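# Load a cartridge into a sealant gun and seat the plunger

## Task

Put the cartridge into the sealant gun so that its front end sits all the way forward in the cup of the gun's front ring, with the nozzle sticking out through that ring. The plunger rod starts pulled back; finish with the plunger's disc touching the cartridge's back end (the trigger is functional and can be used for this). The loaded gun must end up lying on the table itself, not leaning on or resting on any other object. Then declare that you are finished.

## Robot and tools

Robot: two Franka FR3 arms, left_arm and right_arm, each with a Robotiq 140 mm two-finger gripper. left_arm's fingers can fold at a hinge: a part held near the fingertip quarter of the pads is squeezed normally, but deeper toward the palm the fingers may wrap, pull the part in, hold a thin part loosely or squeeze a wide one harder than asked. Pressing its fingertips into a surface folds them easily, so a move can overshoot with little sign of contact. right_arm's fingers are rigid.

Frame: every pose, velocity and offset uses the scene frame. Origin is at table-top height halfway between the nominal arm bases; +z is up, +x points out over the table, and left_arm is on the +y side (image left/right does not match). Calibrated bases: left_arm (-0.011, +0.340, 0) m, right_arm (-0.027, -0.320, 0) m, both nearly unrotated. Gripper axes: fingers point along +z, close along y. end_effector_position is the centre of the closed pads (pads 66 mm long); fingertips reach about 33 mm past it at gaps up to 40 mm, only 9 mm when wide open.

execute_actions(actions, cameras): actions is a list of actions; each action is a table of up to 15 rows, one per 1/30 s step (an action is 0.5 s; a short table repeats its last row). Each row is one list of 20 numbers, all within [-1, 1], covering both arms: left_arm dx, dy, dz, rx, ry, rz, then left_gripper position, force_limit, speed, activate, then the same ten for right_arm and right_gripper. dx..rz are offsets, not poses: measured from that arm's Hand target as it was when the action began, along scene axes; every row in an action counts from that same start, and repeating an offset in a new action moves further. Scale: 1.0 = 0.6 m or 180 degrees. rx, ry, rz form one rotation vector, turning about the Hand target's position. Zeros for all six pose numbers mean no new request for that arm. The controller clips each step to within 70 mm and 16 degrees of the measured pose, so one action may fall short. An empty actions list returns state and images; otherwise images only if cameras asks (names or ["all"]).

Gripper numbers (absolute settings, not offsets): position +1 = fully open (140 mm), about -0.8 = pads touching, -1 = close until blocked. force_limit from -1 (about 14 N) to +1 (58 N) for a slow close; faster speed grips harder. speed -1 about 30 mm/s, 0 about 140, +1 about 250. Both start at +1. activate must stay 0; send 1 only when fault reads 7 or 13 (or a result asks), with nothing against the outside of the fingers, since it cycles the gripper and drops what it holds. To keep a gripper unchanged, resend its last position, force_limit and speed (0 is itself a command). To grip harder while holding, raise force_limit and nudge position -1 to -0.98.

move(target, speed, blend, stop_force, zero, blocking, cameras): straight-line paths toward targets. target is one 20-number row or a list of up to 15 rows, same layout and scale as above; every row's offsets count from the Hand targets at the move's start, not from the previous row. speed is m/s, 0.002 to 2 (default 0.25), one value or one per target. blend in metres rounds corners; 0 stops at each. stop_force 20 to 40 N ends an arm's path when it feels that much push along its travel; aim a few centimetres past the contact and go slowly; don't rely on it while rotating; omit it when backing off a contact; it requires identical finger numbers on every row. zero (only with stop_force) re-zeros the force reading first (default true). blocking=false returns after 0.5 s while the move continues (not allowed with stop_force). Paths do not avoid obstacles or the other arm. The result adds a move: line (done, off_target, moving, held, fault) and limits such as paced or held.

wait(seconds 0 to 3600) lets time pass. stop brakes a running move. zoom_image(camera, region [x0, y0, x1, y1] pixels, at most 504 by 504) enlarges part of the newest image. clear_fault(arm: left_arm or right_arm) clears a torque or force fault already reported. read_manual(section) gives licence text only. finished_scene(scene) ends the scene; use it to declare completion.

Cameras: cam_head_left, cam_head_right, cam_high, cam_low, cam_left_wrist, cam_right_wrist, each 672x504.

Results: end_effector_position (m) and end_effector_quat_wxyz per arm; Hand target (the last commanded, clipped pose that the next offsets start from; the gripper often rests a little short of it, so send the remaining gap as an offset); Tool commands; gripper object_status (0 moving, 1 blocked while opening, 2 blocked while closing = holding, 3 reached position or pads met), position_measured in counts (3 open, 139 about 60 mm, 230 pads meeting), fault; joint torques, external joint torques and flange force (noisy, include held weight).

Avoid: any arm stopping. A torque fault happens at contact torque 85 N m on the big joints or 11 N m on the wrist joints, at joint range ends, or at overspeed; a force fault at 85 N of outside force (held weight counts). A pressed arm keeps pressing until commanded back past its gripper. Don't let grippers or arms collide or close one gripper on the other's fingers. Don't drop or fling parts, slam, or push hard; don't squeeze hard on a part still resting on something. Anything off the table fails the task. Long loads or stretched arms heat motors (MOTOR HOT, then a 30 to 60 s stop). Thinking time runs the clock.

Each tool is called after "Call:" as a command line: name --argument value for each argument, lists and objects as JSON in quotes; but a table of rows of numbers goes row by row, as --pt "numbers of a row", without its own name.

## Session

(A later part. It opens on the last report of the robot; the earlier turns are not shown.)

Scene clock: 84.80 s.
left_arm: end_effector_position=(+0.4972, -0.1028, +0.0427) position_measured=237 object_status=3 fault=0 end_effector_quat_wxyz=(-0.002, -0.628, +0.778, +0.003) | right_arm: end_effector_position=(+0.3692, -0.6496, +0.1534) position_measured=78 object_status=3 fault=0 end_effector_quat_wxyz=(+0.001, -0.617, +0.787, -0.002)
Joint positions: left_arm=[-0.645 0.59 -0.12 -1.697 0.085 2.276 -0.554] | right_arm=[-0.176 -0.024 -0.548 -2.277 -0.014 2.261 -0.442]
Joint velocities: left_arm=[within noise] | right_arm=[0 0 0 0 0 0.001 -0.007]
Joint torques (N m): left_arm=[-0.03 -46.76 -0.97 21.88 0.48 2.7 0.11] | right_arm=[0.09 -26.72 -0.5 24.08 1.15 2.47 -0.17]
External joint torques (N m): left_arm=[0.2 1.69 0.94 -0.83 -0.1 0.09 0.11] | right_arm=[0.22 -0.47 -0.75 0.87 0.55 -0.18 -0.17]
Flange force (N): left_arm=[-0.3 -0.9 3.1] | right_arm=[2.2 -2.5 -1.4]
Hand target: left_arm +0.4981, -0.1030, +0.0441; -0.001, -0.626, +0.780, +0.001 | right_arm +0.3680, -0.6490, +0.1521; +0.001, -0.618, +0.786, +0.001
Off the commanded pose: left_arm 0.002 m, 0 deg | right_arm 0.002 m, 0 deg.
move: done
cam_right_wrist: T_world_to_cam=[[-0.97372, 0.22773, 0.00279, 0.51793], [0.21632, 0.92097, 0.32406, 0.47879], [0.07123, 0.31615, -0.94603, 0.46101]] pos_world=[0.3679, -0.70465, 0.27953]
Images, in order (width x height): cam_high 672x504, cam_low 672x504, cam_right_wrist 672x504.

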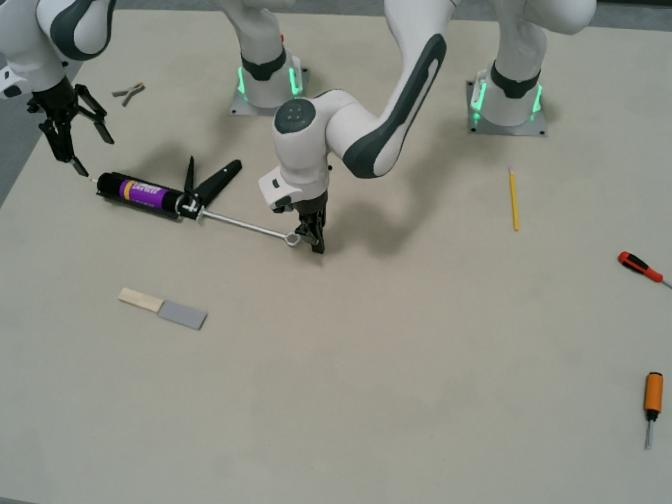

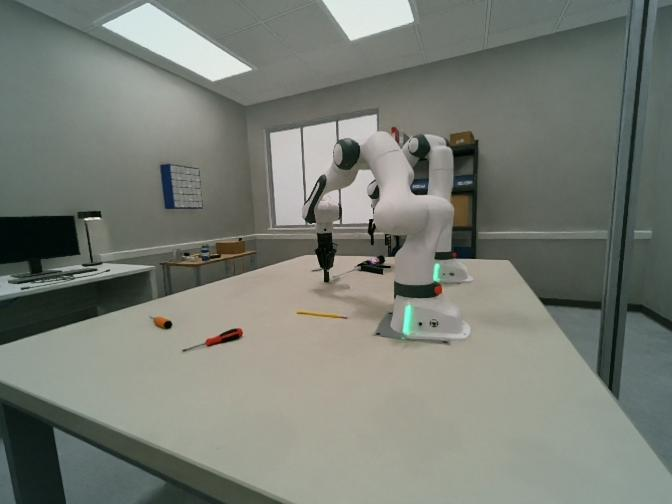

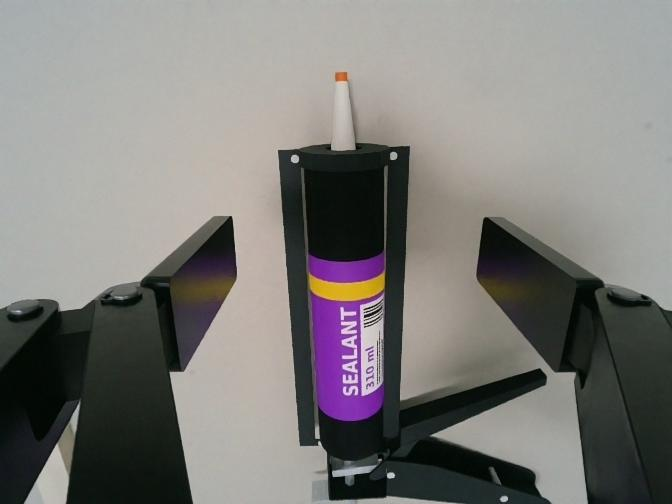

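Call:
move --pt "0 0 0 0 0 0 -1 -1 1 0 0.04 0.145 -0.04 0 0 0 0.4 0 0 0" --pt "0 0 0 0 0 0 -1 -1 1 0 0.04 0.145 -0.190 0 0 0 0.4 0 0 0" --pt "0 0 0 0 0 0 -1 -1 1 0 0.04 0.145 -0.190 0 0 0 -1 0 -1 0" --speed 0.15 --cameras '["cam_right_wrist","cam_left_wrist"]'

Scene clock: 95.27 s.
left_arm: end_effector_position=(+0.4972, -0.1028, +0.0427) position_measured=237 object_status=3 fault=0 end_effector_quat_wxyz=(-0.002, -0.628, +0.778, +0.003) | right_arm: end_effector_position=(+0.4011, -0.5651, +0.0479) position_measured=143 object_status=0 fault=0 end_effector_quat_wxyz=(+0.008, -0.619, +0.785, -0.010)
Joint positions: left_arm=[-0.645 0.59 -0.12 -1.697 0.085 2.276 -0.554] | right_arm=[-0.119 0.119 -0.427 -2.446 0.106 2.577 -0.364]
Joint torques (N m): left_arm=[-0.05 -46.82 -0.94 21.9 0.49 2.69 0.11] | right_arm=[-0.03 -21.34 -1.25 15.03 0.69 2.45 0.1]
External joint torques (N m): left_arm=[0.03 1.53 0.85 -0.75 -0.1 0.09 0.11] | right_arm=[-0.14 7.88 0 -4.66 0.27 -0.24 0.1]
Flange force (N): left_arm=[-0.1 -0.7 2.8] | right_arm=[1.9 -4.5 21.1]
Hand target: left_arm +0.4981, -0.1030, +0.0441; -0.001, -0.626, +0.780, +0.001 | right_arm +0.3920, -0.5620, +0.0381; +0.001, -0.618, +0.786, +0.001
Off the commanded pose: left_arm 0.002 m, 0 deg | right_arm 0.014 m, 1 deg.
move: off_target (right_arm)
cam_left_wrist: T_world_to_cam=[[-0.9794, 0.20168, -0.01034, 0.52236], [0.18464, 0.91502, 0.35868, -0.01453], [0.0818, 0.34939, -0.9334, 0.17795]] pos_world=[0.49972, -0.15423, 0.17672]
cam_right_wrist: T_world_to_cam=[[-0.97486, 0.22213, -0.01749, 0.52818], [0.20455, 0.92331, 0.32503, 0.43435], [0.08835, 0.31328, -0.94554, 0.32366]] pos_world=[0.39746, -0.61976, 0.17409]
Images, in order (width x height): cam_left_wrist 672x504, cam_right_wrist 672x504.

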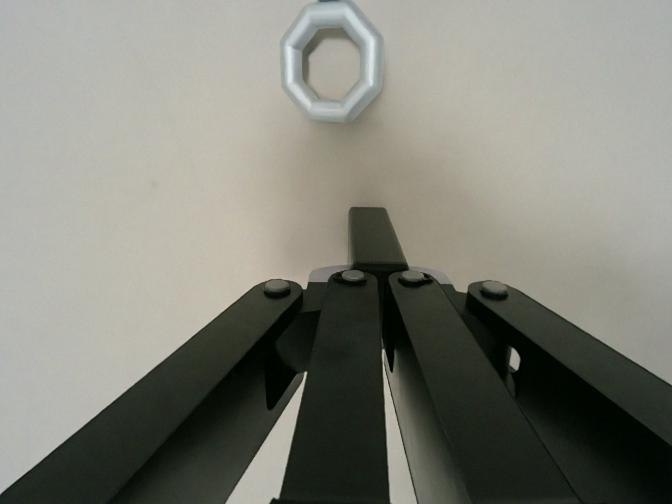

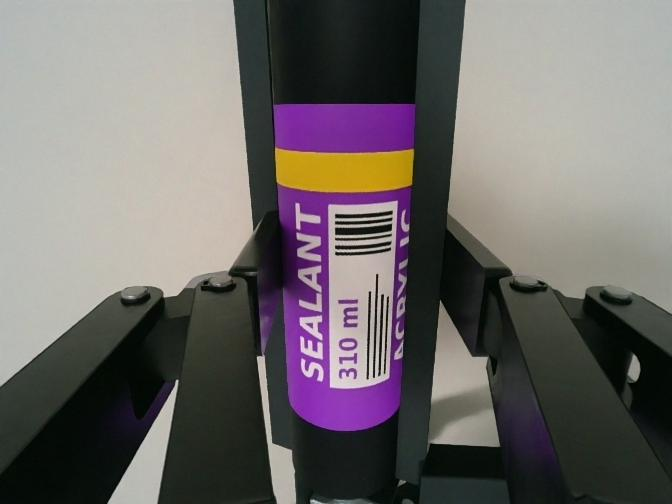

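Call:
move --pt "0 0 0 0 0 0 -1 -1 1 0 0.01 0 0.016 0 0 0 -1 0 -1 0" --pt "0 0 0 0 0 0 -1 -1 1 0 0.01 0 0.1 0 0 0 0.35 0 -1 0" --speed 0.1 --cameras '["cam_right_wrist","cam_left_wrist","cam_high","cam_low","cam_head_left"]'

Scene clock: 101.60 s.
left_arm: end_effector_position=(+0.4972, -0.1028, +0.0427) position_measured=237 object_status=3 fault=0 end_effector_quat_wxyz=(-0.002, -0.628, +0.778, +0.003) | right_arm: end_effector_position=(+0.3986, -0.5627, +0.0977) position_measured=85 object_status=0 fault=0 end_effector_quat_wxyz=(+0.002, -0.619, +0.785, +0.000)
Joint positions: left_arm=[-0.645 0.59 -0.12 -1.697 0.085 2.276 -0.554] | right_arm=[-0.113 0.007 -0.438 -2.41 0.011 2.418 -0.292]
Joint torques (N m): left_arm=[-0.05 -46.79 -0.97 21.9 0.49 2.71 0.1] | right_arm=[0.2 -28.76 -0.7 21.92 0.04 2.45 0.2]
External joint torques (N m): left_arm=[0.03 1.67 0.82 -0.81 -0.1 0.1 0.1] | right_arm=[0.26 -1.58 -0.57 0.45 -0.47 -0.18 0.2]
Flange force (N): left_arm=[0.0 -0.8 3.1] | right_arm=[-1.3 3.9 -5.1]
Hand target: left_arm +0.4981, -0.1030, +0.0441; -0.001, -0.626, +0.780, +0.001 | right_arm +0.3980, -0.5620, +0.0981; +0.001, -0.618, +0.786, +0.001
Off the commanded pose: left_arm 0.002 m, 0 deg | right_arm 0.001 m, 0 deg.
move: done
cam_left_wrist: T_world_to_cam=[[-0.9794, 0.20168, -0.01034, 0.52236], [0.18464, 0.91502, 0.35868, -0.01453], [0.0818, 0.34939, -0.9334, 0.17795]] pos_world=[0.49972, -0.15423, 0.17672]
cam_right_wrist: T_world_to_cam=[[-0.97506, 0.22191, 0.00469, 0.52397], [0.21112, 0.92068, 0.32829, 0.41201], [0.06853, 0.3211, -0.94456, 0.38244]] pos_world=[0.39771, -0.6184, 0.22352]
Images, in order (width x height): cam_head_left 672x504, cam_high 672x504, cam_low 672x504, cam_left_wrist 672x504, cam_right_wrist 672x504.

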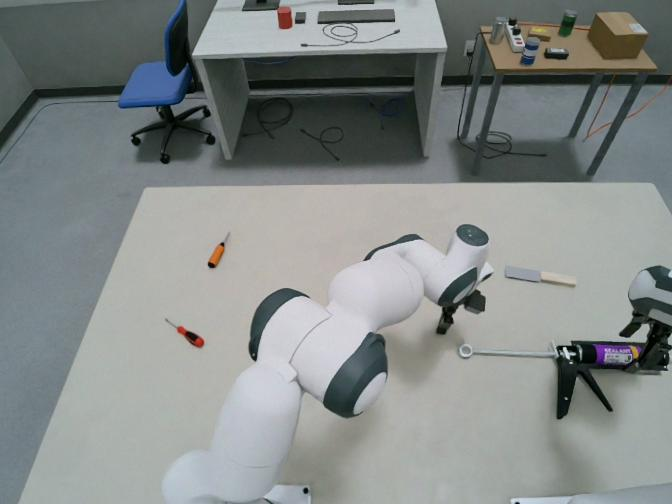

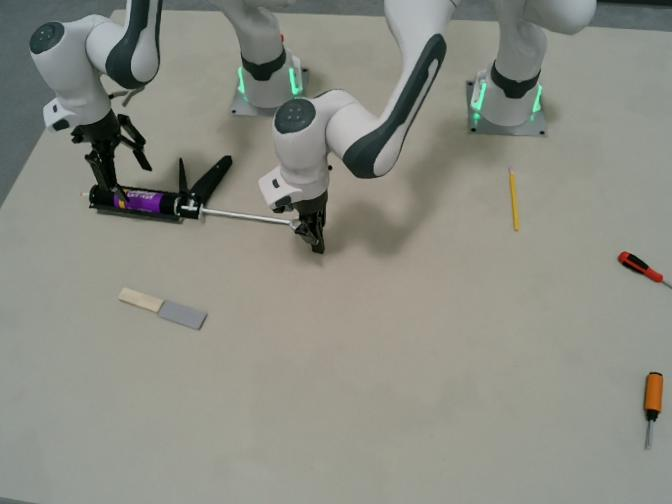

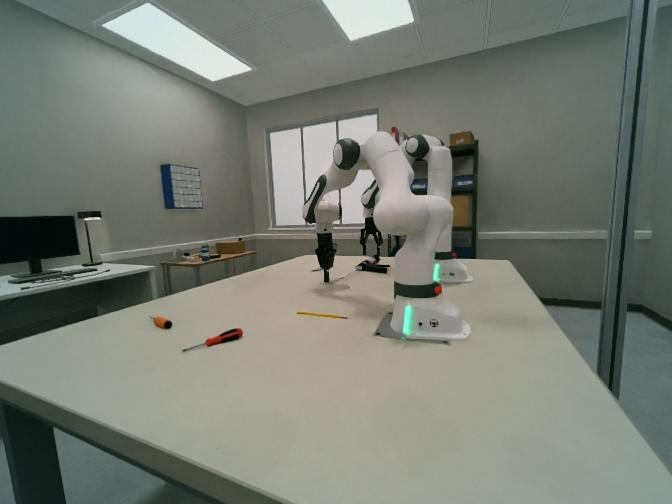

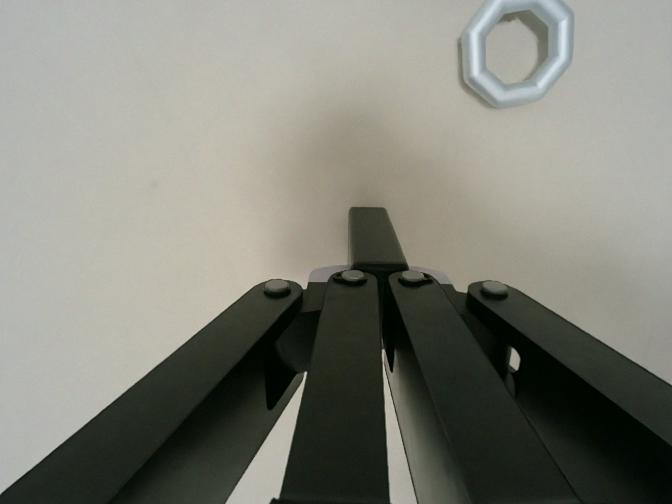

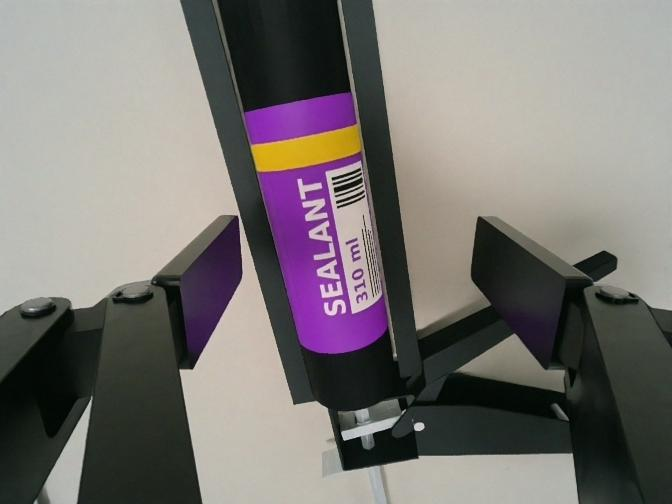

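Call:
move --target '[0.08,0.2,0.1,0,0,0,-1,-1,1,0,0.026,0.0033,0.0,0,0,0.0572,0.35,0,0,0]' --speed 0.15 --cameras '["cam_right_wrist","cam_high"]'

Call:
zoom_image --camera "cam_high" --region '[75, 150, 235, 240]'

Scene clock: 104.80 s.
left_arm: end_effector_position=(+0.5469, +0.0166, +0.1040) position_measured=237 object_status=3 fault=0 end_effector_quat_wxyz=(+0.000, -0.628, +0.778, +0.000) | right_arm: end_effector_position=(+0.4146, -0.5612, +0.0995) position_measured=85 object_status=3 fault=0 end_effector_quat_wxyz=(+0.002, -0.684, +0.729, -0.002)
Joint positions: left_arm=[-0.433 0.414 -0.139 -1.811 0.07 2.22 -0.357] | right_arm=[-0.109 0.039 -0.422 -2.367 0.026 2.408 -0.455]
Joint velocities: left_arm=[-0.001 0 0 0 0 0.001 0.006] | right_arm=[0 0.002 0 -0.002 0 0 -0.005]
Joint torques (N m): left_arm=[0.26 -42.13 -1.17 22.55 0.5 2.12 0.12] | right_arm=[0.07 -29.09 -0.92 22.58 1.06 2.48 -0.16]
External joint torques (N m): left_arm=[0.1 2.03 0.2 -0.65 -0.11 -0.47 0.12] | right_arm=[0 -0.51 -0.55 0.93 0.54 -0.17 -0.16]
Flange force (N): left_arm=[0.8 -3.6 2.2] | right_arm=[2.1 -2.3 -1.3]
Hand target: left_arm +0.5461, +0.0170, +0.1041; -0.001, -0.626, +0.780, +0.001 | right_arm +0.4136, -0.5600, +0.0981; -0.001, +0.686, -0.727, -0.001
Off the commanded pose: left_arm 0.001 m, 0 deg | right_arm 0.002 m, 0 deg.
move: done
cam_right_wrist: T_world_to_cam=[[-0.99867, 0.05145, 0.00271, 0.45354], [0.04955, 0.94474, 0.32405, 0.48752], [0.01411, 0.32375, -0.94604, 0.40679]] pos_world=[0.42304, -0.61562, 0.22563]
Images, in order (width x height): cam_high 672x504, cam_right_wrist 672x504.

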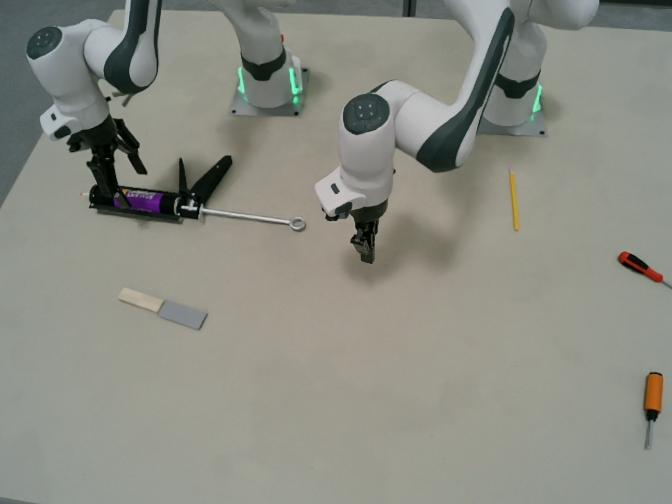

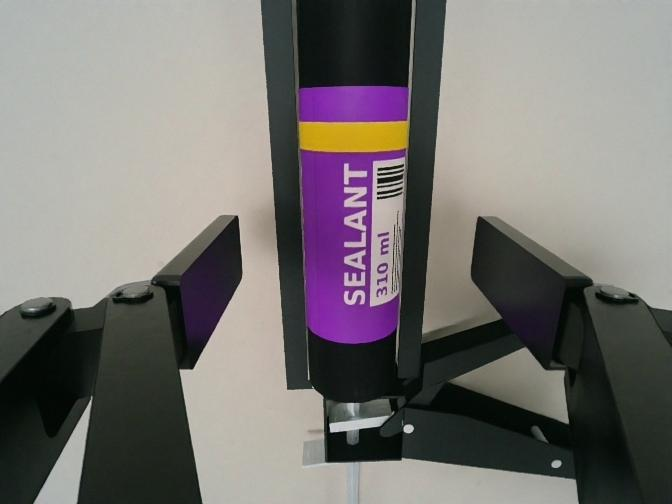

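Scaled by 3.150 from the camera's image (finer frame: 960x720).

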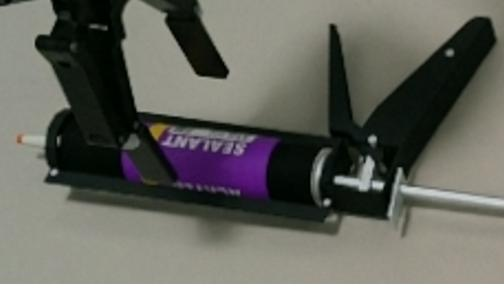

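Call:
move --pt "0 0 0 0 0 0 -1 -1 1 0 0 0 0 0 0 0 0.43 0 0 0" --pt "0 0 0 0 0 0 -1 -1 1 0 0 0 -0.1 0 0 0 0.43 0 0 0" --speed 0.12 --cameras '["cam_right_wrist","cam_left_wrist"]'

Scene clock: 108.27 s.
left_arm: end_effector_position=(+0.5469, +0.0166, +0.1040) position_measured=237 object_status=3 fault=0 end_effector_quat_wxyz=(+0.000, -0.627, +0.779, +0.000) | right_arm: end_effector_position=(+0.4129, -0.5595, +0.0389) position_measured=75 object_status=3 fault=0 end_effector_quat_wxyz=(+0.001, -0.685, +0.729, +0.001)
Joint positions: left_arm=[-0.433 0.414 -0.139 -1.811 0.07 2.22 -0.355] | right_arm=[-0.126 0.175 -0.395 -2.392 0.124 2.548 -0.525]
Joint velocities: left_arm=[within noise] | right_arm=[0.001 0 0 0.002 -0.001 0.002 -0.006]
Joint torques (N m): left_arm=[0.14 -42.17 -0.94 22.56 0.51 2.1 0.15] | right_arm=[-0.37 -31.97 -1.99 20.49 0.98 2.95 -0.19]
External joint torques (N m): left_arm=[0.27 2.08 0.68 -0.7 -0.1 -0.5 0.15] | right_arm=[-0.19 -0.58 0.07 0.83 0.54 0.31 -0.19]
Flange force (N): left_arm=[0.3 -3.7 2.3] | right_arm=[1.5 -1.6 0.6]
Hand target: left_arm +0.5461, +0.0170, +0.1041; -0.001, -0.626, +0.780, +0.001 | right_arm +0.4136, -0.5600, +0.0381; -0.001, +0.686, -0.727, -0.001
Off the commanded pose: left_arm 0.001 m, 0 deg | right_arm 0.001 m, 0 deg.
move: done
cam_left_wrist: T_world_to_cam=[[-0.97904, 0.20305, -0.01615, 0.54808], [0.18394, 0.91541, 0.35805, -0.15462], [0.08749, 0.34757, -0.93356, 0.1864]] pos_world=[0.54872, -0.03453, 0.23823]
cam_right_wrist: T_world_to_cam=[[-0.99868, 0.05039, 0.00954, 0.45103], [0.05074, 0.94345, 0.32761, 0.50435], [0.00751, 0.32766, -0.94476, 0.35378]] pos_world=[0.42219, -0.61449, 0.16471]
Images, in order (width x height): cam_left_wrist 672x504, cam_right_wrist 672x504.

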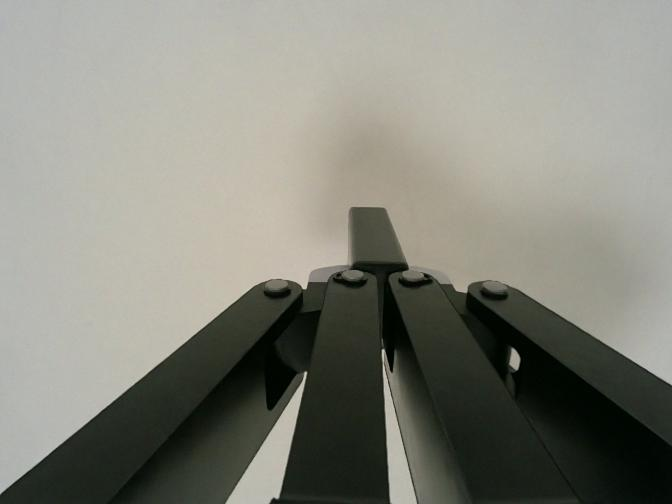

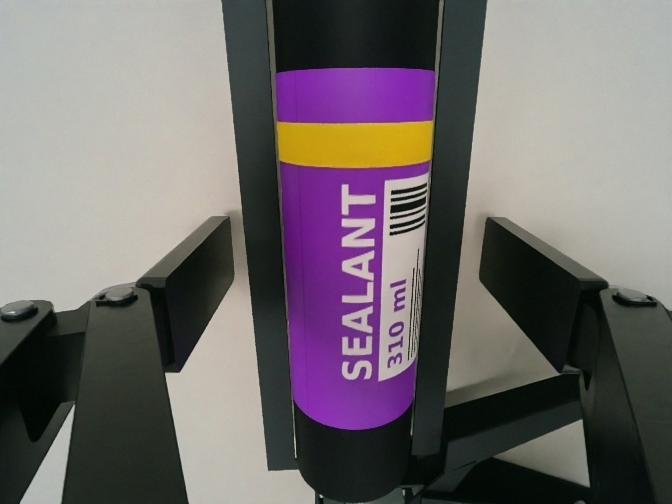

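Call:
move --pt "-0.18 -0.1983 0 0 0 0.059 -1 -1 1 0 0 0 0 0 0 0 -1 -0.3 -1 0" --speed 0.15 --cameras '["cam_right_wrist","cam_left_wrist","cam_high"]'

Scene clock: 111.43 s.
left_arm: end_effector_position=(+0.4376, -0.1004, +0.1023) position_measured=237 object_status=3 fault=0 end_effector_quat_wxyz=(+0.000, +0.691, -0.722, -0.003) | right_arm: end_effector_position=(+0.4138, -0.5600, +0.0394) position_measured=109 object_status=2 fault=0 end_effector_quat_wxyz=(+0.001, -0.686, +0.728, +0.000)
Joint positions: left_arm=[-0.708 0.374 -0.11 -1.875 0.052 2.24 -0.766] | right_arm=[-0.126 0.175 -0.395 -2.391 0.124 2.55 -0.528]
Joint velocities: left_arm=[0.001 0.001 -0.001 0.001 0.001 0 -0.005] | right_arm=[within noise]
Joint torques (N m): left_arm=[-0.73 -41.24 0.04 23.25 0.29 2.66 -0.36] | right_arm=[-0.28 -31.68 -2.13 19.88 0.96 2.72 -0.1]
External joint torques (N m): left_arm=[-0.9 1.66 0.89 0.21 -0.33 0.05 -0.36] | right_arm=[-0.13 -0.28 -0.09 0.2 0.51 0.07 -0.1]
Flange force (N): left_arm=[4.7 -3.4 2.4] | right_arm=[0.8 -0.4 0.6]
Hand target: left_arm +0.4381, -0.1020, +0.1041; +0.001, +0.695, -0.719, -0.001 | right_arm +0.4136, -0.5600, +0.0381; -0.001, +0.686, -0.727, -0.001
Off the commanded pose: left_arm 0.002 m, 1 deg | right_arm 0.001 m, 0 deg.
move: done
cam_left_wrist: T_world_to_cam=[[-0.99934, 0.0341, -0.01239, 0.4563], [0.0273, 0.93168, 0.36224, 0.04301], [0.0239, 0.36166, -0.932, 0.26412]] pos_world=[0.44851, -0.15115, 0.23623]
cam_right_wrist: T_world_to_cam=[[-0.99883, 0.04778, 0.0073, 0.45069], [0.04754, 0.94393, 0.3267, 0.5062], [0.00872, 0.32666, -0.9451, 0.35338]] pos_world=[0.42301, -0.61479, 0.16532]
Images, in order (width x height): cam_high 672x504, cam_left_wrist 672x504, cam_right_wrist 672x504.

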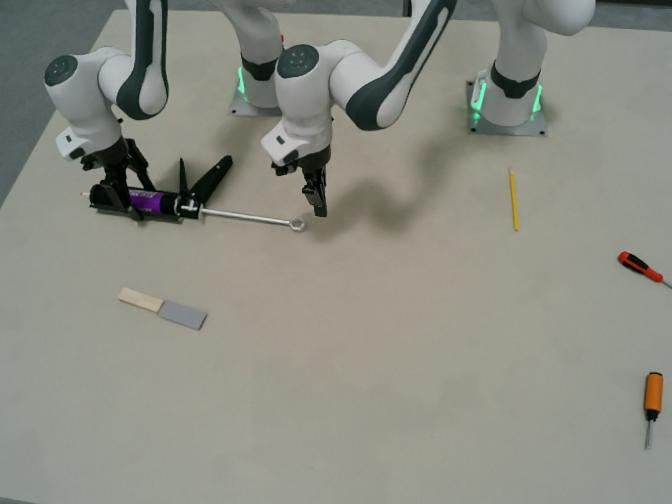

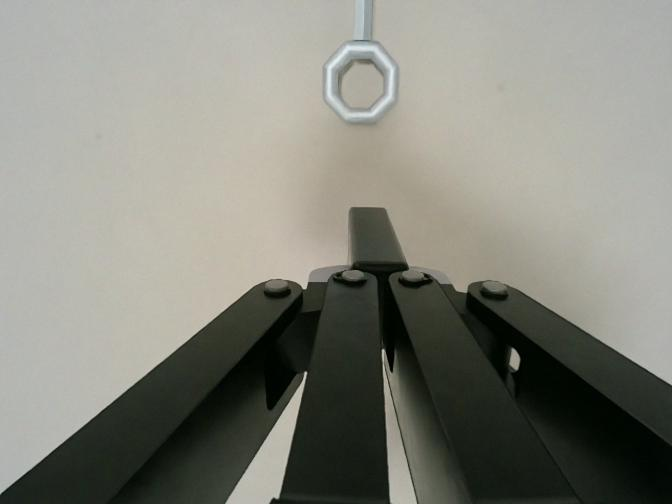

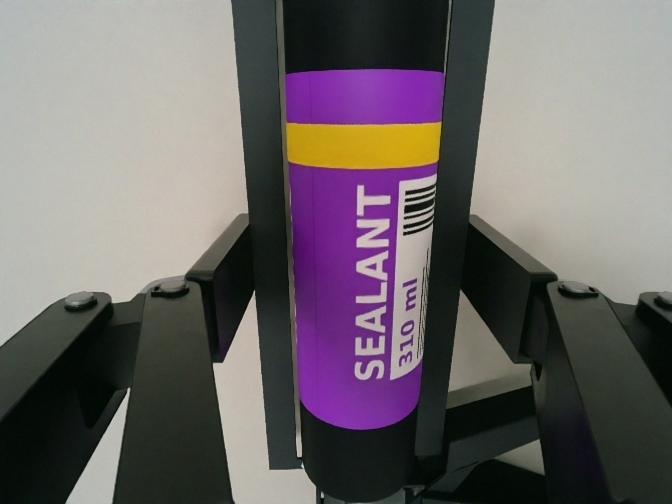

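Call:
move --pt "0 0 -0.1035 0 0 -0.0144 -1 -1 1 0 0 0 0 0 0 0 -1 -0.3 -1 0" --pt "-0.0022 -0.03 -0.1035 0 0 -0.0144 -1 -1 1 0 0 0 0 0 0 0 -1 -0.3 -1 0" --speed 0.1 --cameras '["cam_left_wrist"]'

Call:
move --target '[-0.022,-0.082,0,0,0,0,-1,-1,1,0,0.0015,0.025,0,0,0,0,-1,-0.3,-1,0]' --speed 0.02 --stop_force 32 --cameras '["cam_right_wrist","cam_left_wrist","cam_high"]'

Call:
zoom_image --camera "cam_high" --region '[75, 160, 235, 240]'

Scene clock: 114.37 s.
left_arm: end_effector_position=(+0.4371, -0.1209, +0.0432) position_measured=237 object_status=3 fault=0 end_effector_quat_wxyz=(-0.002, -0.677, +0.736, -0.001) | right_arm: end_effector_position=(+0.4138, -0.5600, +0.0394) position_measured=109 object_status=2 fault=0 end_effector_quat_wxyz=(+0.001, -0.686, +0.728, +0.000)
Joint positions: left_arm=[-0.732 0.498 -0.108 -1.852 0.066 2.348 -0.756] | right_arm=[-0.126 0.175 -0.395 -2.391 0.124 2.55 -0.528]
Joint velocities: left_arm=[0 0.001 0.003 -0.001 0 -0.003 -0.002] | right_arm=[within noise]
Joint torques (N m): left_arm=[-0.8 -42.7 -0.36 22.01 0.45 2.15 -0.39] | right_arm=[-0.32 -31.71 -2.12 19.87 0.96 2.73 -0.15]
External joint torques (N m): left_arm=[-0.55 2.87 1.15 -0.18 -0.12 -0.51 -0.39] | right_arm=[-0.19 -0.31 -0.11 0.25 0.53 0.09 -0.15]
Flange force (N): left_arm=[5.9 -5.3 4.1] | right_arm=[1.1 -0.5 0.6]
Hand target: left_arm +0.4368, -0.1200, +0.0420; +0.001, +0.679, -0.734, -0.001 | right_arm +0.4136, -0.5600, +0.0381; -0.001, +0.686, -0.727, -0.001
Off the commanded pose: left_arm 0.001 m, 0 deg | right_arm 0.001 m, 0 deg.
move: done
cam_left_wrist: T_world_to_cam=[[-0.99716, 0.07373, -0.01522, 0.45976], [0.0636, 0.93317, 0.35378, 0.06819], [0.04029, 0.3518, -0.93521, 0.20812]] pos_world=[0.44574, -0.17074, 0.17751]

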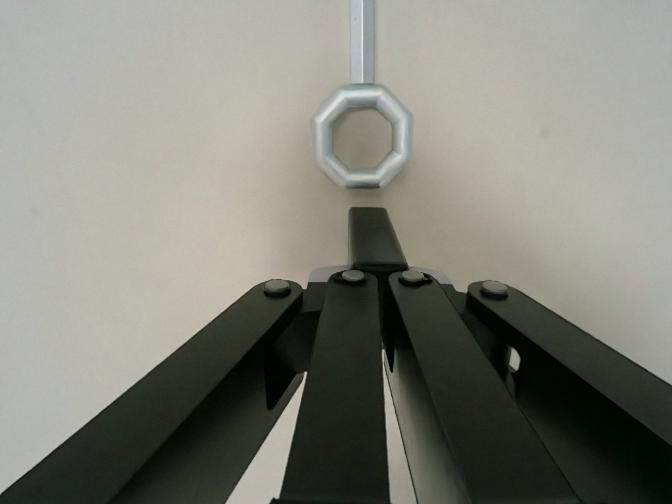

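Scene clock: 118.27 s.
left_arm: end_effector_position=(+0.4367, -0.1341, +0.0406) position_measured=237 object_status=3 fault=0 end_effector_quat_wxyz=(-0.011, +0.689, -0.725, -0.022) | right_arm: end_effector_position=(+0.4119, -0.5616, +0.0399) position_measured=109 object_status=2 fault=0 end_effector_quat_wxyz=(+0.000, -0.681, +0.732, -0.006)
Joint positions: left_arm=[-0.78 0.56 -0.085 -1.742 0.086 2.254 -0.825] | right_arm=[-0.126 0.165 -0.397 -2.408 0.109 2.569 -0.507]
Joint torques (N m): left_arm=[-12.58 -41.12 -14.39 27.51 -2.96 8.42 -0.37] | right_arm=[7.77 -33.61 6.43 16.36 2.15 1.17 0.43]
External joint torques (N m): left_arm=[-12.69 6.51 -13.46 4.94 -3.57 5.89 -0.37] | right_arm=[7.76 -2.6 8.19 -3.29 1.72 -1.51 0.43]
Flange force (N): left_arm=[36.9 -9.0 16.7] | right_arm=[-20.6 5.9 -4.6]
Hand target: left_arm +0.4236, -0.1692, +0.0420; +0.001, +0.679, -0.734, -0.001 | right_arm +0.4145, -0.5450, +0.0381; -0.001, +0.686, -0.727, -0.001
Off the commanded pose: left_arm 0.038 m, 3 deg | right_arm 0.017 m, 1 deg.
move: off_target (left_arm, right_arm)
cam_left_wrist: T_world_to_cam=[[-0.99914, 0.04146, 0.00013, 0.45624], [0.03804, 0.91533, 0.40091, 0.08835], [0.0165, 0.40057, -0.91612, 0.22653]] pos_world=[0.44875, -0.19053, 0.17204]
cam_right_wrist: T_world_to_cam=[[-0.99825, 0.0592, -0.00058, 0.45532], [0.05597, 0.94687, 0.3167, 0.50631], [0.0193, 0.31611, -0.94853, 0.34426]] pos_world=[0.41954, -0.61519, 0.16646]
Images, in order (width x height): cam_high 672x504, cam_left_wrist 672x504, cam_right_wrist 672x504.

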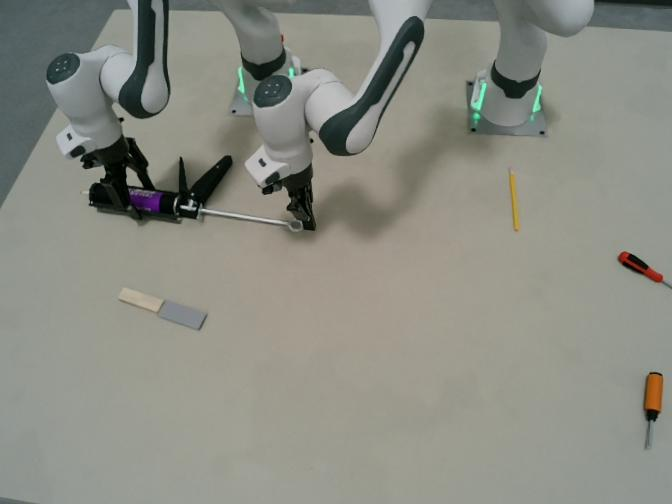

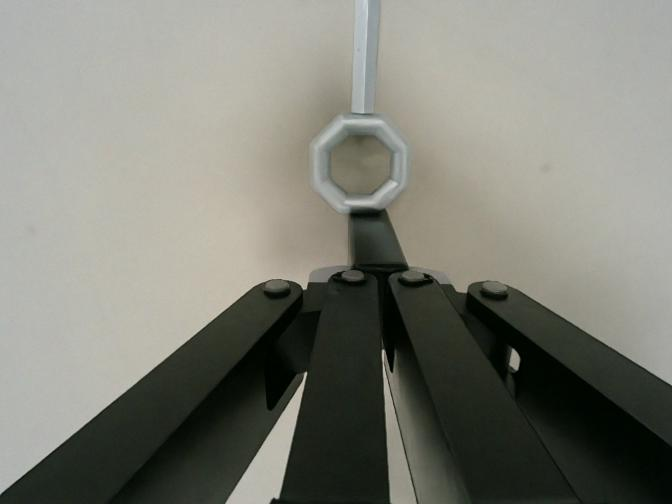

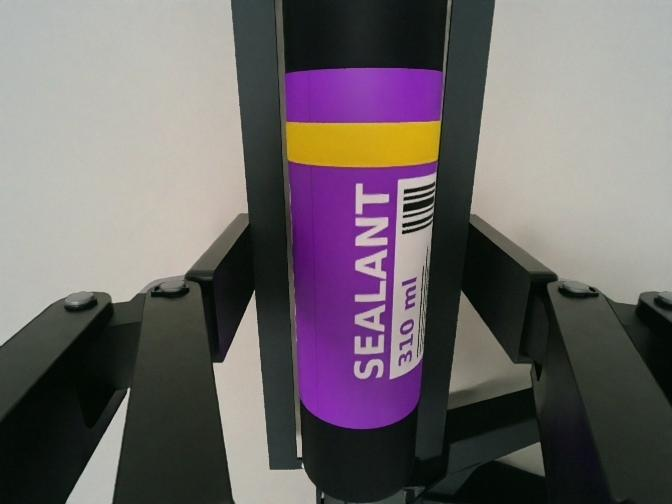

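Scaled by 3.150 from the camera's image (finer frame: 960x720).

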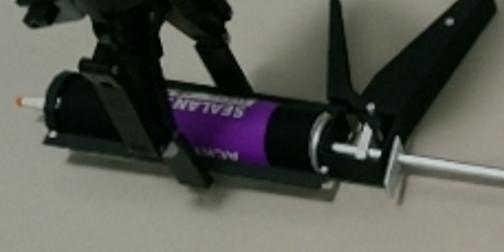

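Call:
move --target '[0.022,0.1,0,0,0,0,-1,-1,1,0,-0.0015,-0.0267,0,0,0,0,-1,-0.3,-1,0]' --speed 0.08

Call:
move --pt "0 0 0 0 0 0 -1 -1 1 0 0 0 0.001 0 0 0 0.43 0 -1 0" --pt "0 0 0 0 0 0 -1 -1 1 0 0 0 0.2 0 0 0 0.43 0 -1 0" --pt "0 0 0 0 0 0 -1 -1 1 0 -0.014 -0.32 0.2 0.194 -0.012 0 0.43 0 -1 0" --pt "0 0 0 0 0 0 -1 -1 1 0 -0.014 -0.32 0.12 0.194 -0.012 0 0.43 0 -1 0" --speed 0.2 --cameras '["cam_right_wrist","cam_high"]'

Scene clock: 122.43 s.
left_arm: end_effector_position=(+0.4362, -0.1085, +0.0407) position_measured=237 object_status=3 fault=0 end_effector_quat_wxyz=(-0.001, -0.681, +0.732, +0.003) | right_arm: end_effector_position=(+0.4148, -0.5596, +0.0392) position_measured=109 object_status=2 fault=0 end_effector_quat_wxyz=(+0.002, -0.686, +0.727, -0.001)
Joint positions: left_arm=[-0.704 0.483 -0.125 -1.883 0.08 2.356 -0.766] | right_arm=[-0.131 0.175 -0.388 -2.391 0.124 2.553 -0.528]
Joint velocities: left_arm=[0.002 -0.001 -0.001 -0.001 0.001 0.001 0.006] | right_arm=[within noise]
Joint torques (N m): left_arm=[0.28 -43.25 -1.2 21 0.46 2.74 0.12] | right_arm=[-1.25 -31.8 -3.05 20.99 0.73 2.84 -0.16]
External joint torques (N m): left_arm=[0.33 1.58 0.37 -0.91 -0.11 0.12 0.12] | right_arm=[-1.25 -0.38 -1.2 1.34 0.3 0.19 -0.16]
Flange force (N): left_arm=[-0.6 -0.4 3.1] | right_arm=[4.3 -2.5 -0.2]
Hand target: left_arm +0.4368, -0.1092, +0.0420; +0.001, +0.679, -0.734, -0.001 | right_arm +0.4136, -0.5610, +0.0381; -0.001, +0.686, -0.727, -0.001
Off the commanded pose: left_arm 0.002 m, 0 deg | right_arm 0.002 m, 0 deg.
move: done

Scene clock: 128.20 s.
left_arm: end_effector_position=(+0.4362, -0.1086, +0.0407) position_measured=237 object_status=3 fault=0 end_effector_quat_wxyz=(-0.001, -0.681, +0.733, +0.003) | right_arm: end_effector_position=(+0.4033, -0.7517, +0.1088) position_measured=75 object_status=3 fault=0 end_effector_quat_wxyz=(+0.219, -0.651, +0.695, +0.210)
Joint positions: left_arm=[-0.703 0.483 -0.125 -1.883 0.08 2.356 -0.764] | right_arm=[-0.811 0.827 -0.307 -1.178 0.547 1.429 -1.063]
Joint velocities: left_arm=[within noise] | right_arm=[0 -0.002 0 0.001 0.002 0.003 -0.007]
Joint torques (N m): left_arm=[0.25 -43.29 -1.06 21.05 0.47 2.72 0.16] | right_arm=[0.02 -56.84 -4.54 23.74 1.77 1.08 -0.12]
External joint torques (N m): left_arm=[0.11 1.78 0.36 -1.02 -0.09 0.07 0.16] | right_arm=[-0.08 -2.88 0.06 0.85 0.23 0.24 -0.1]
Flange force (N): left_arm=[-0.3 -0.4 3.4] | right_arm=[-6.1 3.9 0.5]
Hand target: left_arm +0.4368, -0.1092, +0.0420; +0.001, +0.679, -0.734, -0.001 | right_arm +0.4052, -0.7530, +0.1101; -0.221, +0.654, -0.693, -0.206
Off the commanded pose: left_arm 0.002 m, 0 deg | right_arm 0.003 m, 1 deg.
move: done
cam_right_wrist: T_world_to_cam=[[-0.99878, 0.0488, 0.00721, 0.44966], [0.03431, 0.58209, 0.8124, 0.34557], [0.03545, 0.81166, -0.58305, 0.79614]] pos_world=[0.40903, -0.8693, 0.18021]
Images, in order (width x height): cam_high 672x504, cam_right_wrist 672x504.

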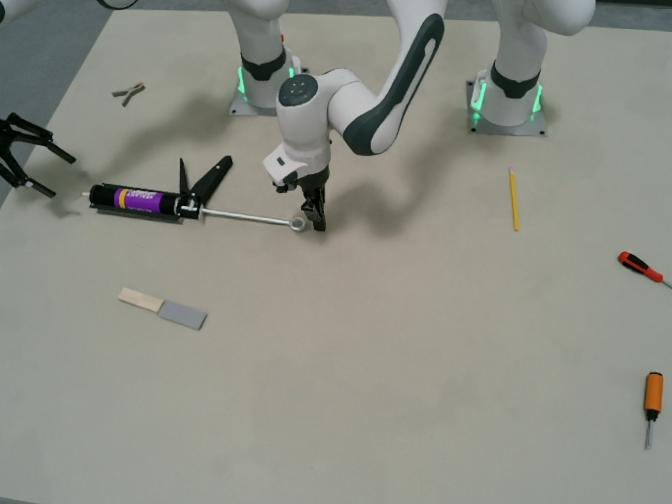

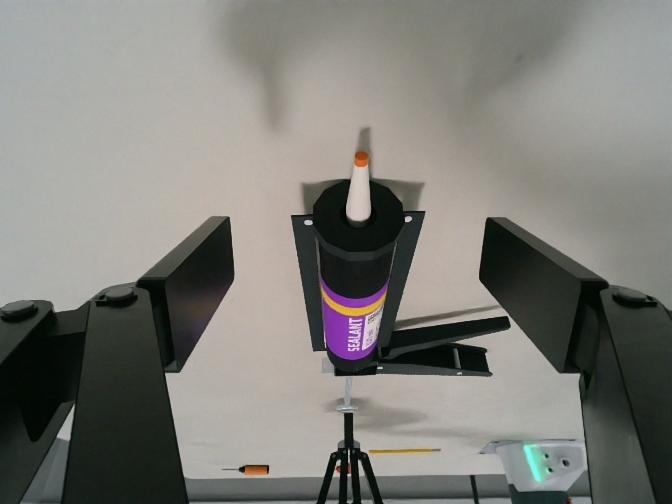

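Call:
zoom_image --camera "cam_right_wrist" --region '[285, 140, 435, 290]'

Scaled by 3.360 from the camera's image (finer frame: 960x720).

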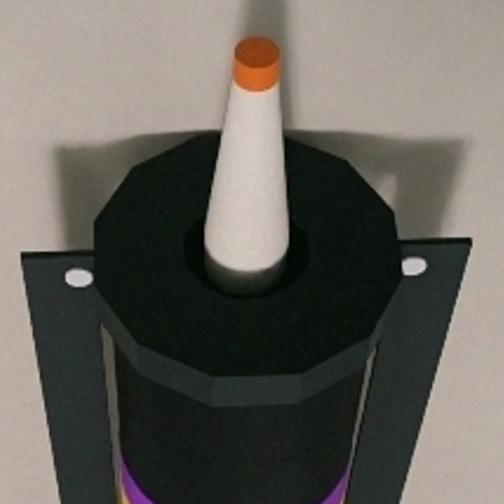

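Call:
move --pt "0 0 0 0 0 0 -1 -1 1 0 0 0 0.12 0 0 0 0.1 0 0 0" --pt "0 0 0 0 0 0 -1 -1 1 0 0.014 0.3217 0.08 -0.194 0.012 0 0.1 0 0 0" --pt "0 0 0 0 0 0 -1 -1 1 0 0.014 0.3217 -0.08 -0.194 0.012 0 0.1 0 0 0" --blend '[0.03,0,0]' --speed 0.2 --cameras '["cam_right_wrist"]'

Scene clock: 135.97 s.
left_arm: end_effector_position=(+0.4362, -0.1086, +0.0407) position_measured=237 object_status=3 fault=0 end_effector_quat_wxyz=(-0.001, -0.681, +0.733, +0.003) | right_arm: end_effector_position=(+0.4128, -0.5596, +0.0630) position_measured=117 object_status=3 fault=0 end_effector_quat_wxyz=(+0.000, -0.685, +0.729, +0.001)
Joint positions: left_arm=[-0.703 0.483 -0.125 -1.883 0.08 2.356 -0.764] | right_arm=[-0.233 0.113 -0.294 -2.386 0.056 2.491 -0.477]
Joint velocities: left_arm=[within noise] | right_arm=[0.001 0.001 0 0 -0.003 0.001 -0.005]
Joint torques (N m): left_arm=[0.24 -43.29 -1.14 21.06 0.44 2.71 0.11] | right_arm=[-0.21 -31.63 -1.21 21.34 1.04 2.96 -0.13]
External joint torques (N m): left_arm=[0.31 1.57 0.45 -0.88 -0.12 0.09 0.11] | right_arm=[-0.29 -0.57 -0.41 0.91 0.57 0.34 -0.13]
Flange force (N): left_arm=[-0.5 -0.5 3.0] | right_arm=[1.8 -1.4 0.0]
Hand target: left_arm +0.4368, -0.1092, +0.0420; +0.001, +0.679, -0.734, -0.001 | right_arm +0.4136, -0.5600, +0.0621; -0.001, +0.686, -0.727, -0.001
Off the commanded pose: left_arm 0.002 m, 0 deg | right_arm 0.001 m, 0 deg.
move: done
cam_right_wrist: T_world_to_cam=[[-0.99868, 0.05037, 0.00961, 0.45068], [0.05074, 0.9436, 0.32719, 0.49673], [0.00741, 0.32725, -0.94491, 0.3764]] pos_world=[0.42209, -0.61459, 0.18881]

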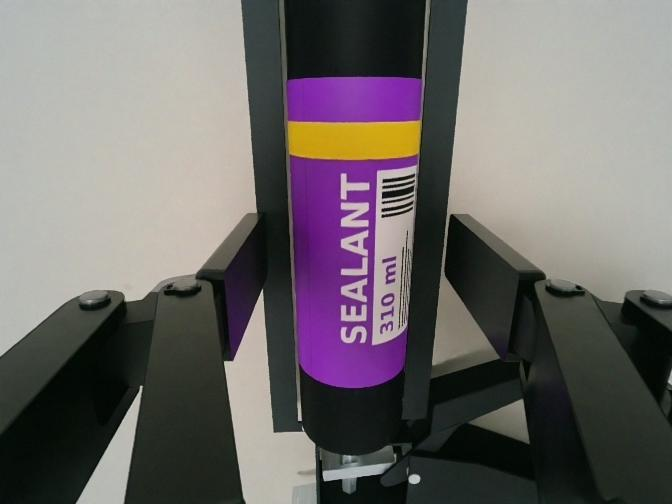

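Call:
move --pt "0 0 0 0 0 0 -1 -1 1 0 0 0 -0.0015 0 0 0 0.1 0 0 0" --pt "0 0 0 0 0 0 -1 -1 1 0 0 0 -0.0015 0 0 0 -1 0 -1 0" --speed 0.05

Call:
move --target '[0,0,0,0,0,0,-1,-1,1,0,0,0,0.004,0,0,0,-1,0,-1,0]' --speed 0.03 --cameras '["cam_right_wrist"]'

Call:
move --target '[0,0,0,0,0,0,-1,-1,1,0,-0.0012,-0.02,0,0,0,0,-1,0,-1,0]' --speed 0.03 --cameras '["cam_right_wrist","cam_high"]'

Call:
zoom_image --camera "cam_high" --region '[75, 160, 235, 240]'

Scene clock: 138.57 s.
left_arm: end_effector_position=(+0.4362, -0.1086, +0.0407) position_measured=237 object_status=3 fault=0 end_effector_quat_wxyz=(-0.001, -0.681, +0.733, +0.003) | right_arm: end_effector_position=(+0.4138, -0.5602, +0.0626) position_measured=161 object_status=0 fault=0 end_effector_quat_wxyz=(+0.001, -0.685, +0.728, +0.000)
Joint positions: left_arm=[-0.703 0.483 -0.125 -1.883 0.08 2.356 -0.764] | right_arm=[-0.233 0.115 -0.294 -2.385 0.058 2.495 -0.48]
Joint torques (N m): left_arm=[0.23 -43.27 -1.04 21.06 0.45 2.71 0.1] | right_arm=[-0.26 -30.35 -1.41 20.38 0.95 3.09 -0.16]
External joint torques (N m): left_arm=[0.23 1.56 0.49 -0.84 -0.11 0.09 0.1] | right_arm=[-0.22 0.74 -0.47 -0.03 0.48 0.46 -0.16]
Flange force (N): left_arm=[-0.3 -0.6 3.0] | right_arm=[1.8 -1.3 3.4]
Hand target: left_arm +0.4368, -0.1092, +0.0420; +0.001, +0.679, -0.734, -0.001 | right_arm +0.4136, -0.5600, +0.0612; -0.001, +0.686, -0.727, -0.001
Off the commanded pose: left_arm 0.002 m, 0 deg | right_arm 0.002 m, 0 deg.
move: done

Scene clock: 139.07 s.
left_arm: end_effector_position=(+0.4362, -0.1086, +0.0407) position_measured=237 object_status=3 fault=0 end_effector_quat_wxyz=(-0.001, -0.681, +0.733, +0.003) | right_arm: end_effector_position=(+0.4138, -0.5601, +0.0627) position_measured=161 object_status=2 fault=0 end_effector_quat_wxyz=(+0.001, -0.685, +0.728, +0.000)
Joint positions: left_arm=[-0.703 0.483 -0.125 -1.883 0.08 2.356 -0.764] | right_arm=[-0.233 0.115 -0.294 -2.385 0.058 2.494 -0.48]
Joint torques (N m): left_arm=[0.24 -43.32 -1.09 21.07 0.46 2.72 0.14] | right_arm=[0.24 -33.06 -1.24 21.02 0.58 2.61 -0.07]
External joint torques (N m): left_arm=[0.4 1.44 0.57 -0.82 -0.1 0.1 0.13] | right_arm=[0.18 -1.84 -0.4 0.47 0.11 -0.05 -0.06]
Flange force (N): left_arm=[-0.7 -0.6 2.8] | right_arm=[-1.1 2.8 -4.3]
Hand target: left_arm +0.4368, -0.1092, +0.0420; +0.001, +0.679, -0.734, -0.001 | right_arm +0.4136, -0.5600, +0.0636; -0.001, +0.686, -0.727, -0.001
Off the commanded pose: left_arm 0.002 m, 0 deg | right_arm 0.001 m, 0 deg.
move: done
cam_right_wrist: T_world_to_cam=[[-0.9988, 0.04847, 0.00743, 0.45081], [0.04824, 0.94397, 0.32649, 0.49845], [0.00882, 0.32645, -0.94517, 0.37528]] pos_world=[0.42291, -0.61489, 0.18862]

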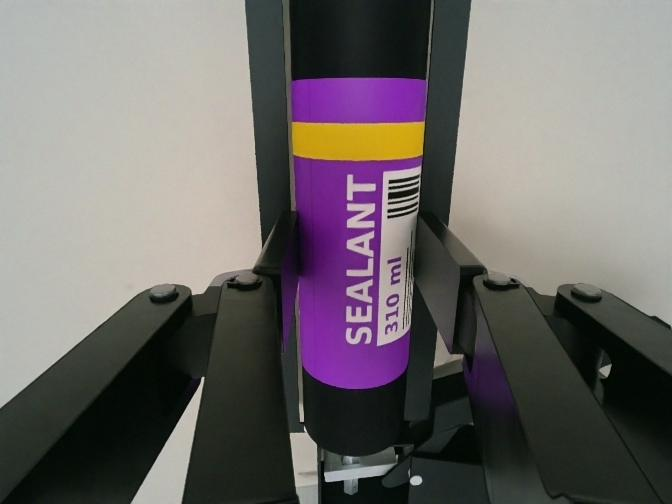

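Scene clock: 140.07 s.
left_arm: end_effector_position=(+0.4362, -0.1086, +0.0407) position_measured=237 object_status=3 fault=0 end_effector_quat_wxyz=(-0.001, -0.681, +0.733, +0.003) | right_arm: end_effector_position=(+0.4125, -0.5698, +0.0628) position_measured=161 object_status=2 fault=0 end_effector_quat_wxyz=(+0.000, -0.685, +0.728, +0.001)
Joint positions: left_arm=[-0.703 0.483 -0.125 -1.883 0.08 2.356 -0.764] | right_arm=[-0.249 0.125 -0.297 -2.37 0.062 2.486 -0.501]
Joint velocities: left_arm=[within noise] | right_arm=[0 0 0 -0.001 -0.001 0.001 -0.005]
Joint torques (N m): left_arm=[0.22 -43.29 -1.09 21.06 0.46 2.72 0.1] | right_arm=[-0.99 -33.53 -2.43 22.87 0.76 2.97 -0.1]
External joint torques (N m): left_arm=[0.34 1.7 0.55 -0.96 -0.11 0.07 0.1] | right_arm=[-1.07 -2.05 -1.51 2.44 0.29 0.35 -0.1]
Flange force (N): left_arm=[-0.5 -0.6 3.2] | right_arm=[3.8 -1.6 -4.4]
Hand target: left_arm +0.4368, -0.1092, +0.0420; +0.001, +0.679, -0.734, -0.001 | right_arm +0.4129, -0.5720, +0.0636; -0.001, +0.686, -0.727, -0.001
Off the commanded pose: left_arm 0.002 m, 0 deg | right_arm 0.002 m, 0 deg.
move: done
cam_right_wrist: T_world_to_cam=[[-0.99877, 0.04855, 0.00994, 0.44983], [0.04913, 0.94362, 0.32736, 0.50699], [0.00651, 0.32745, -0.94485, 0.38001]] pos_world=[0.4219, -0.62468, 0.18861]
Images, in order (width x height): cam_high 672x504, cam_right_wrist 672x504.

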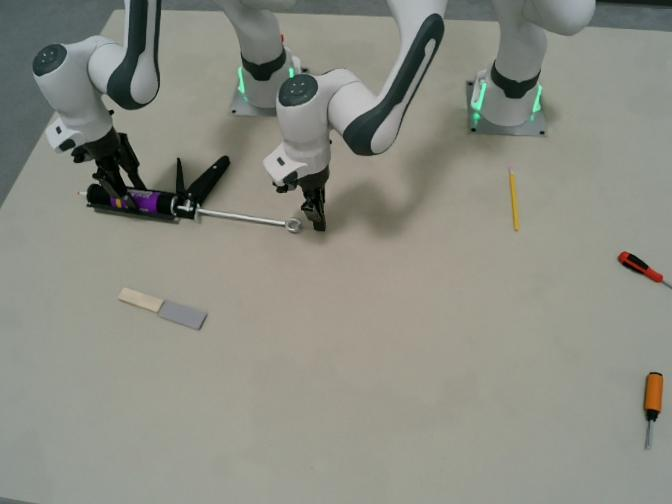

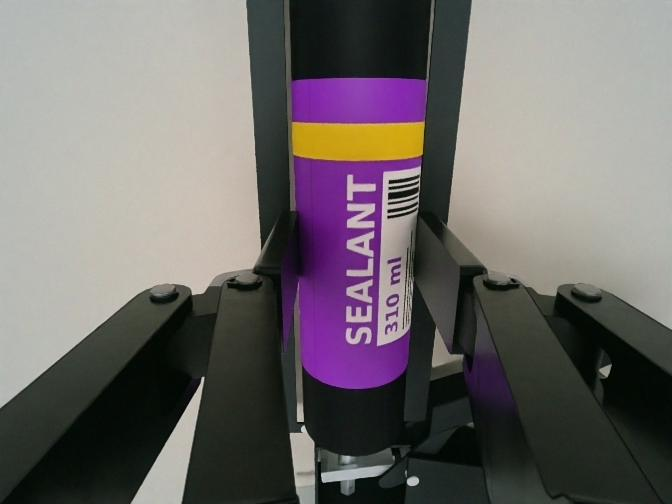

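Scaled by 3.150 from the camera's image (finer frame: 960x720).

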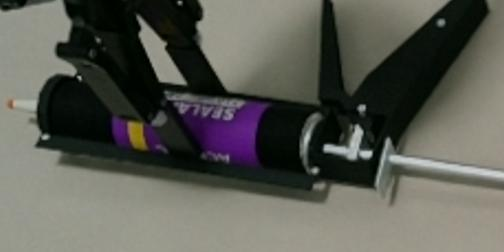

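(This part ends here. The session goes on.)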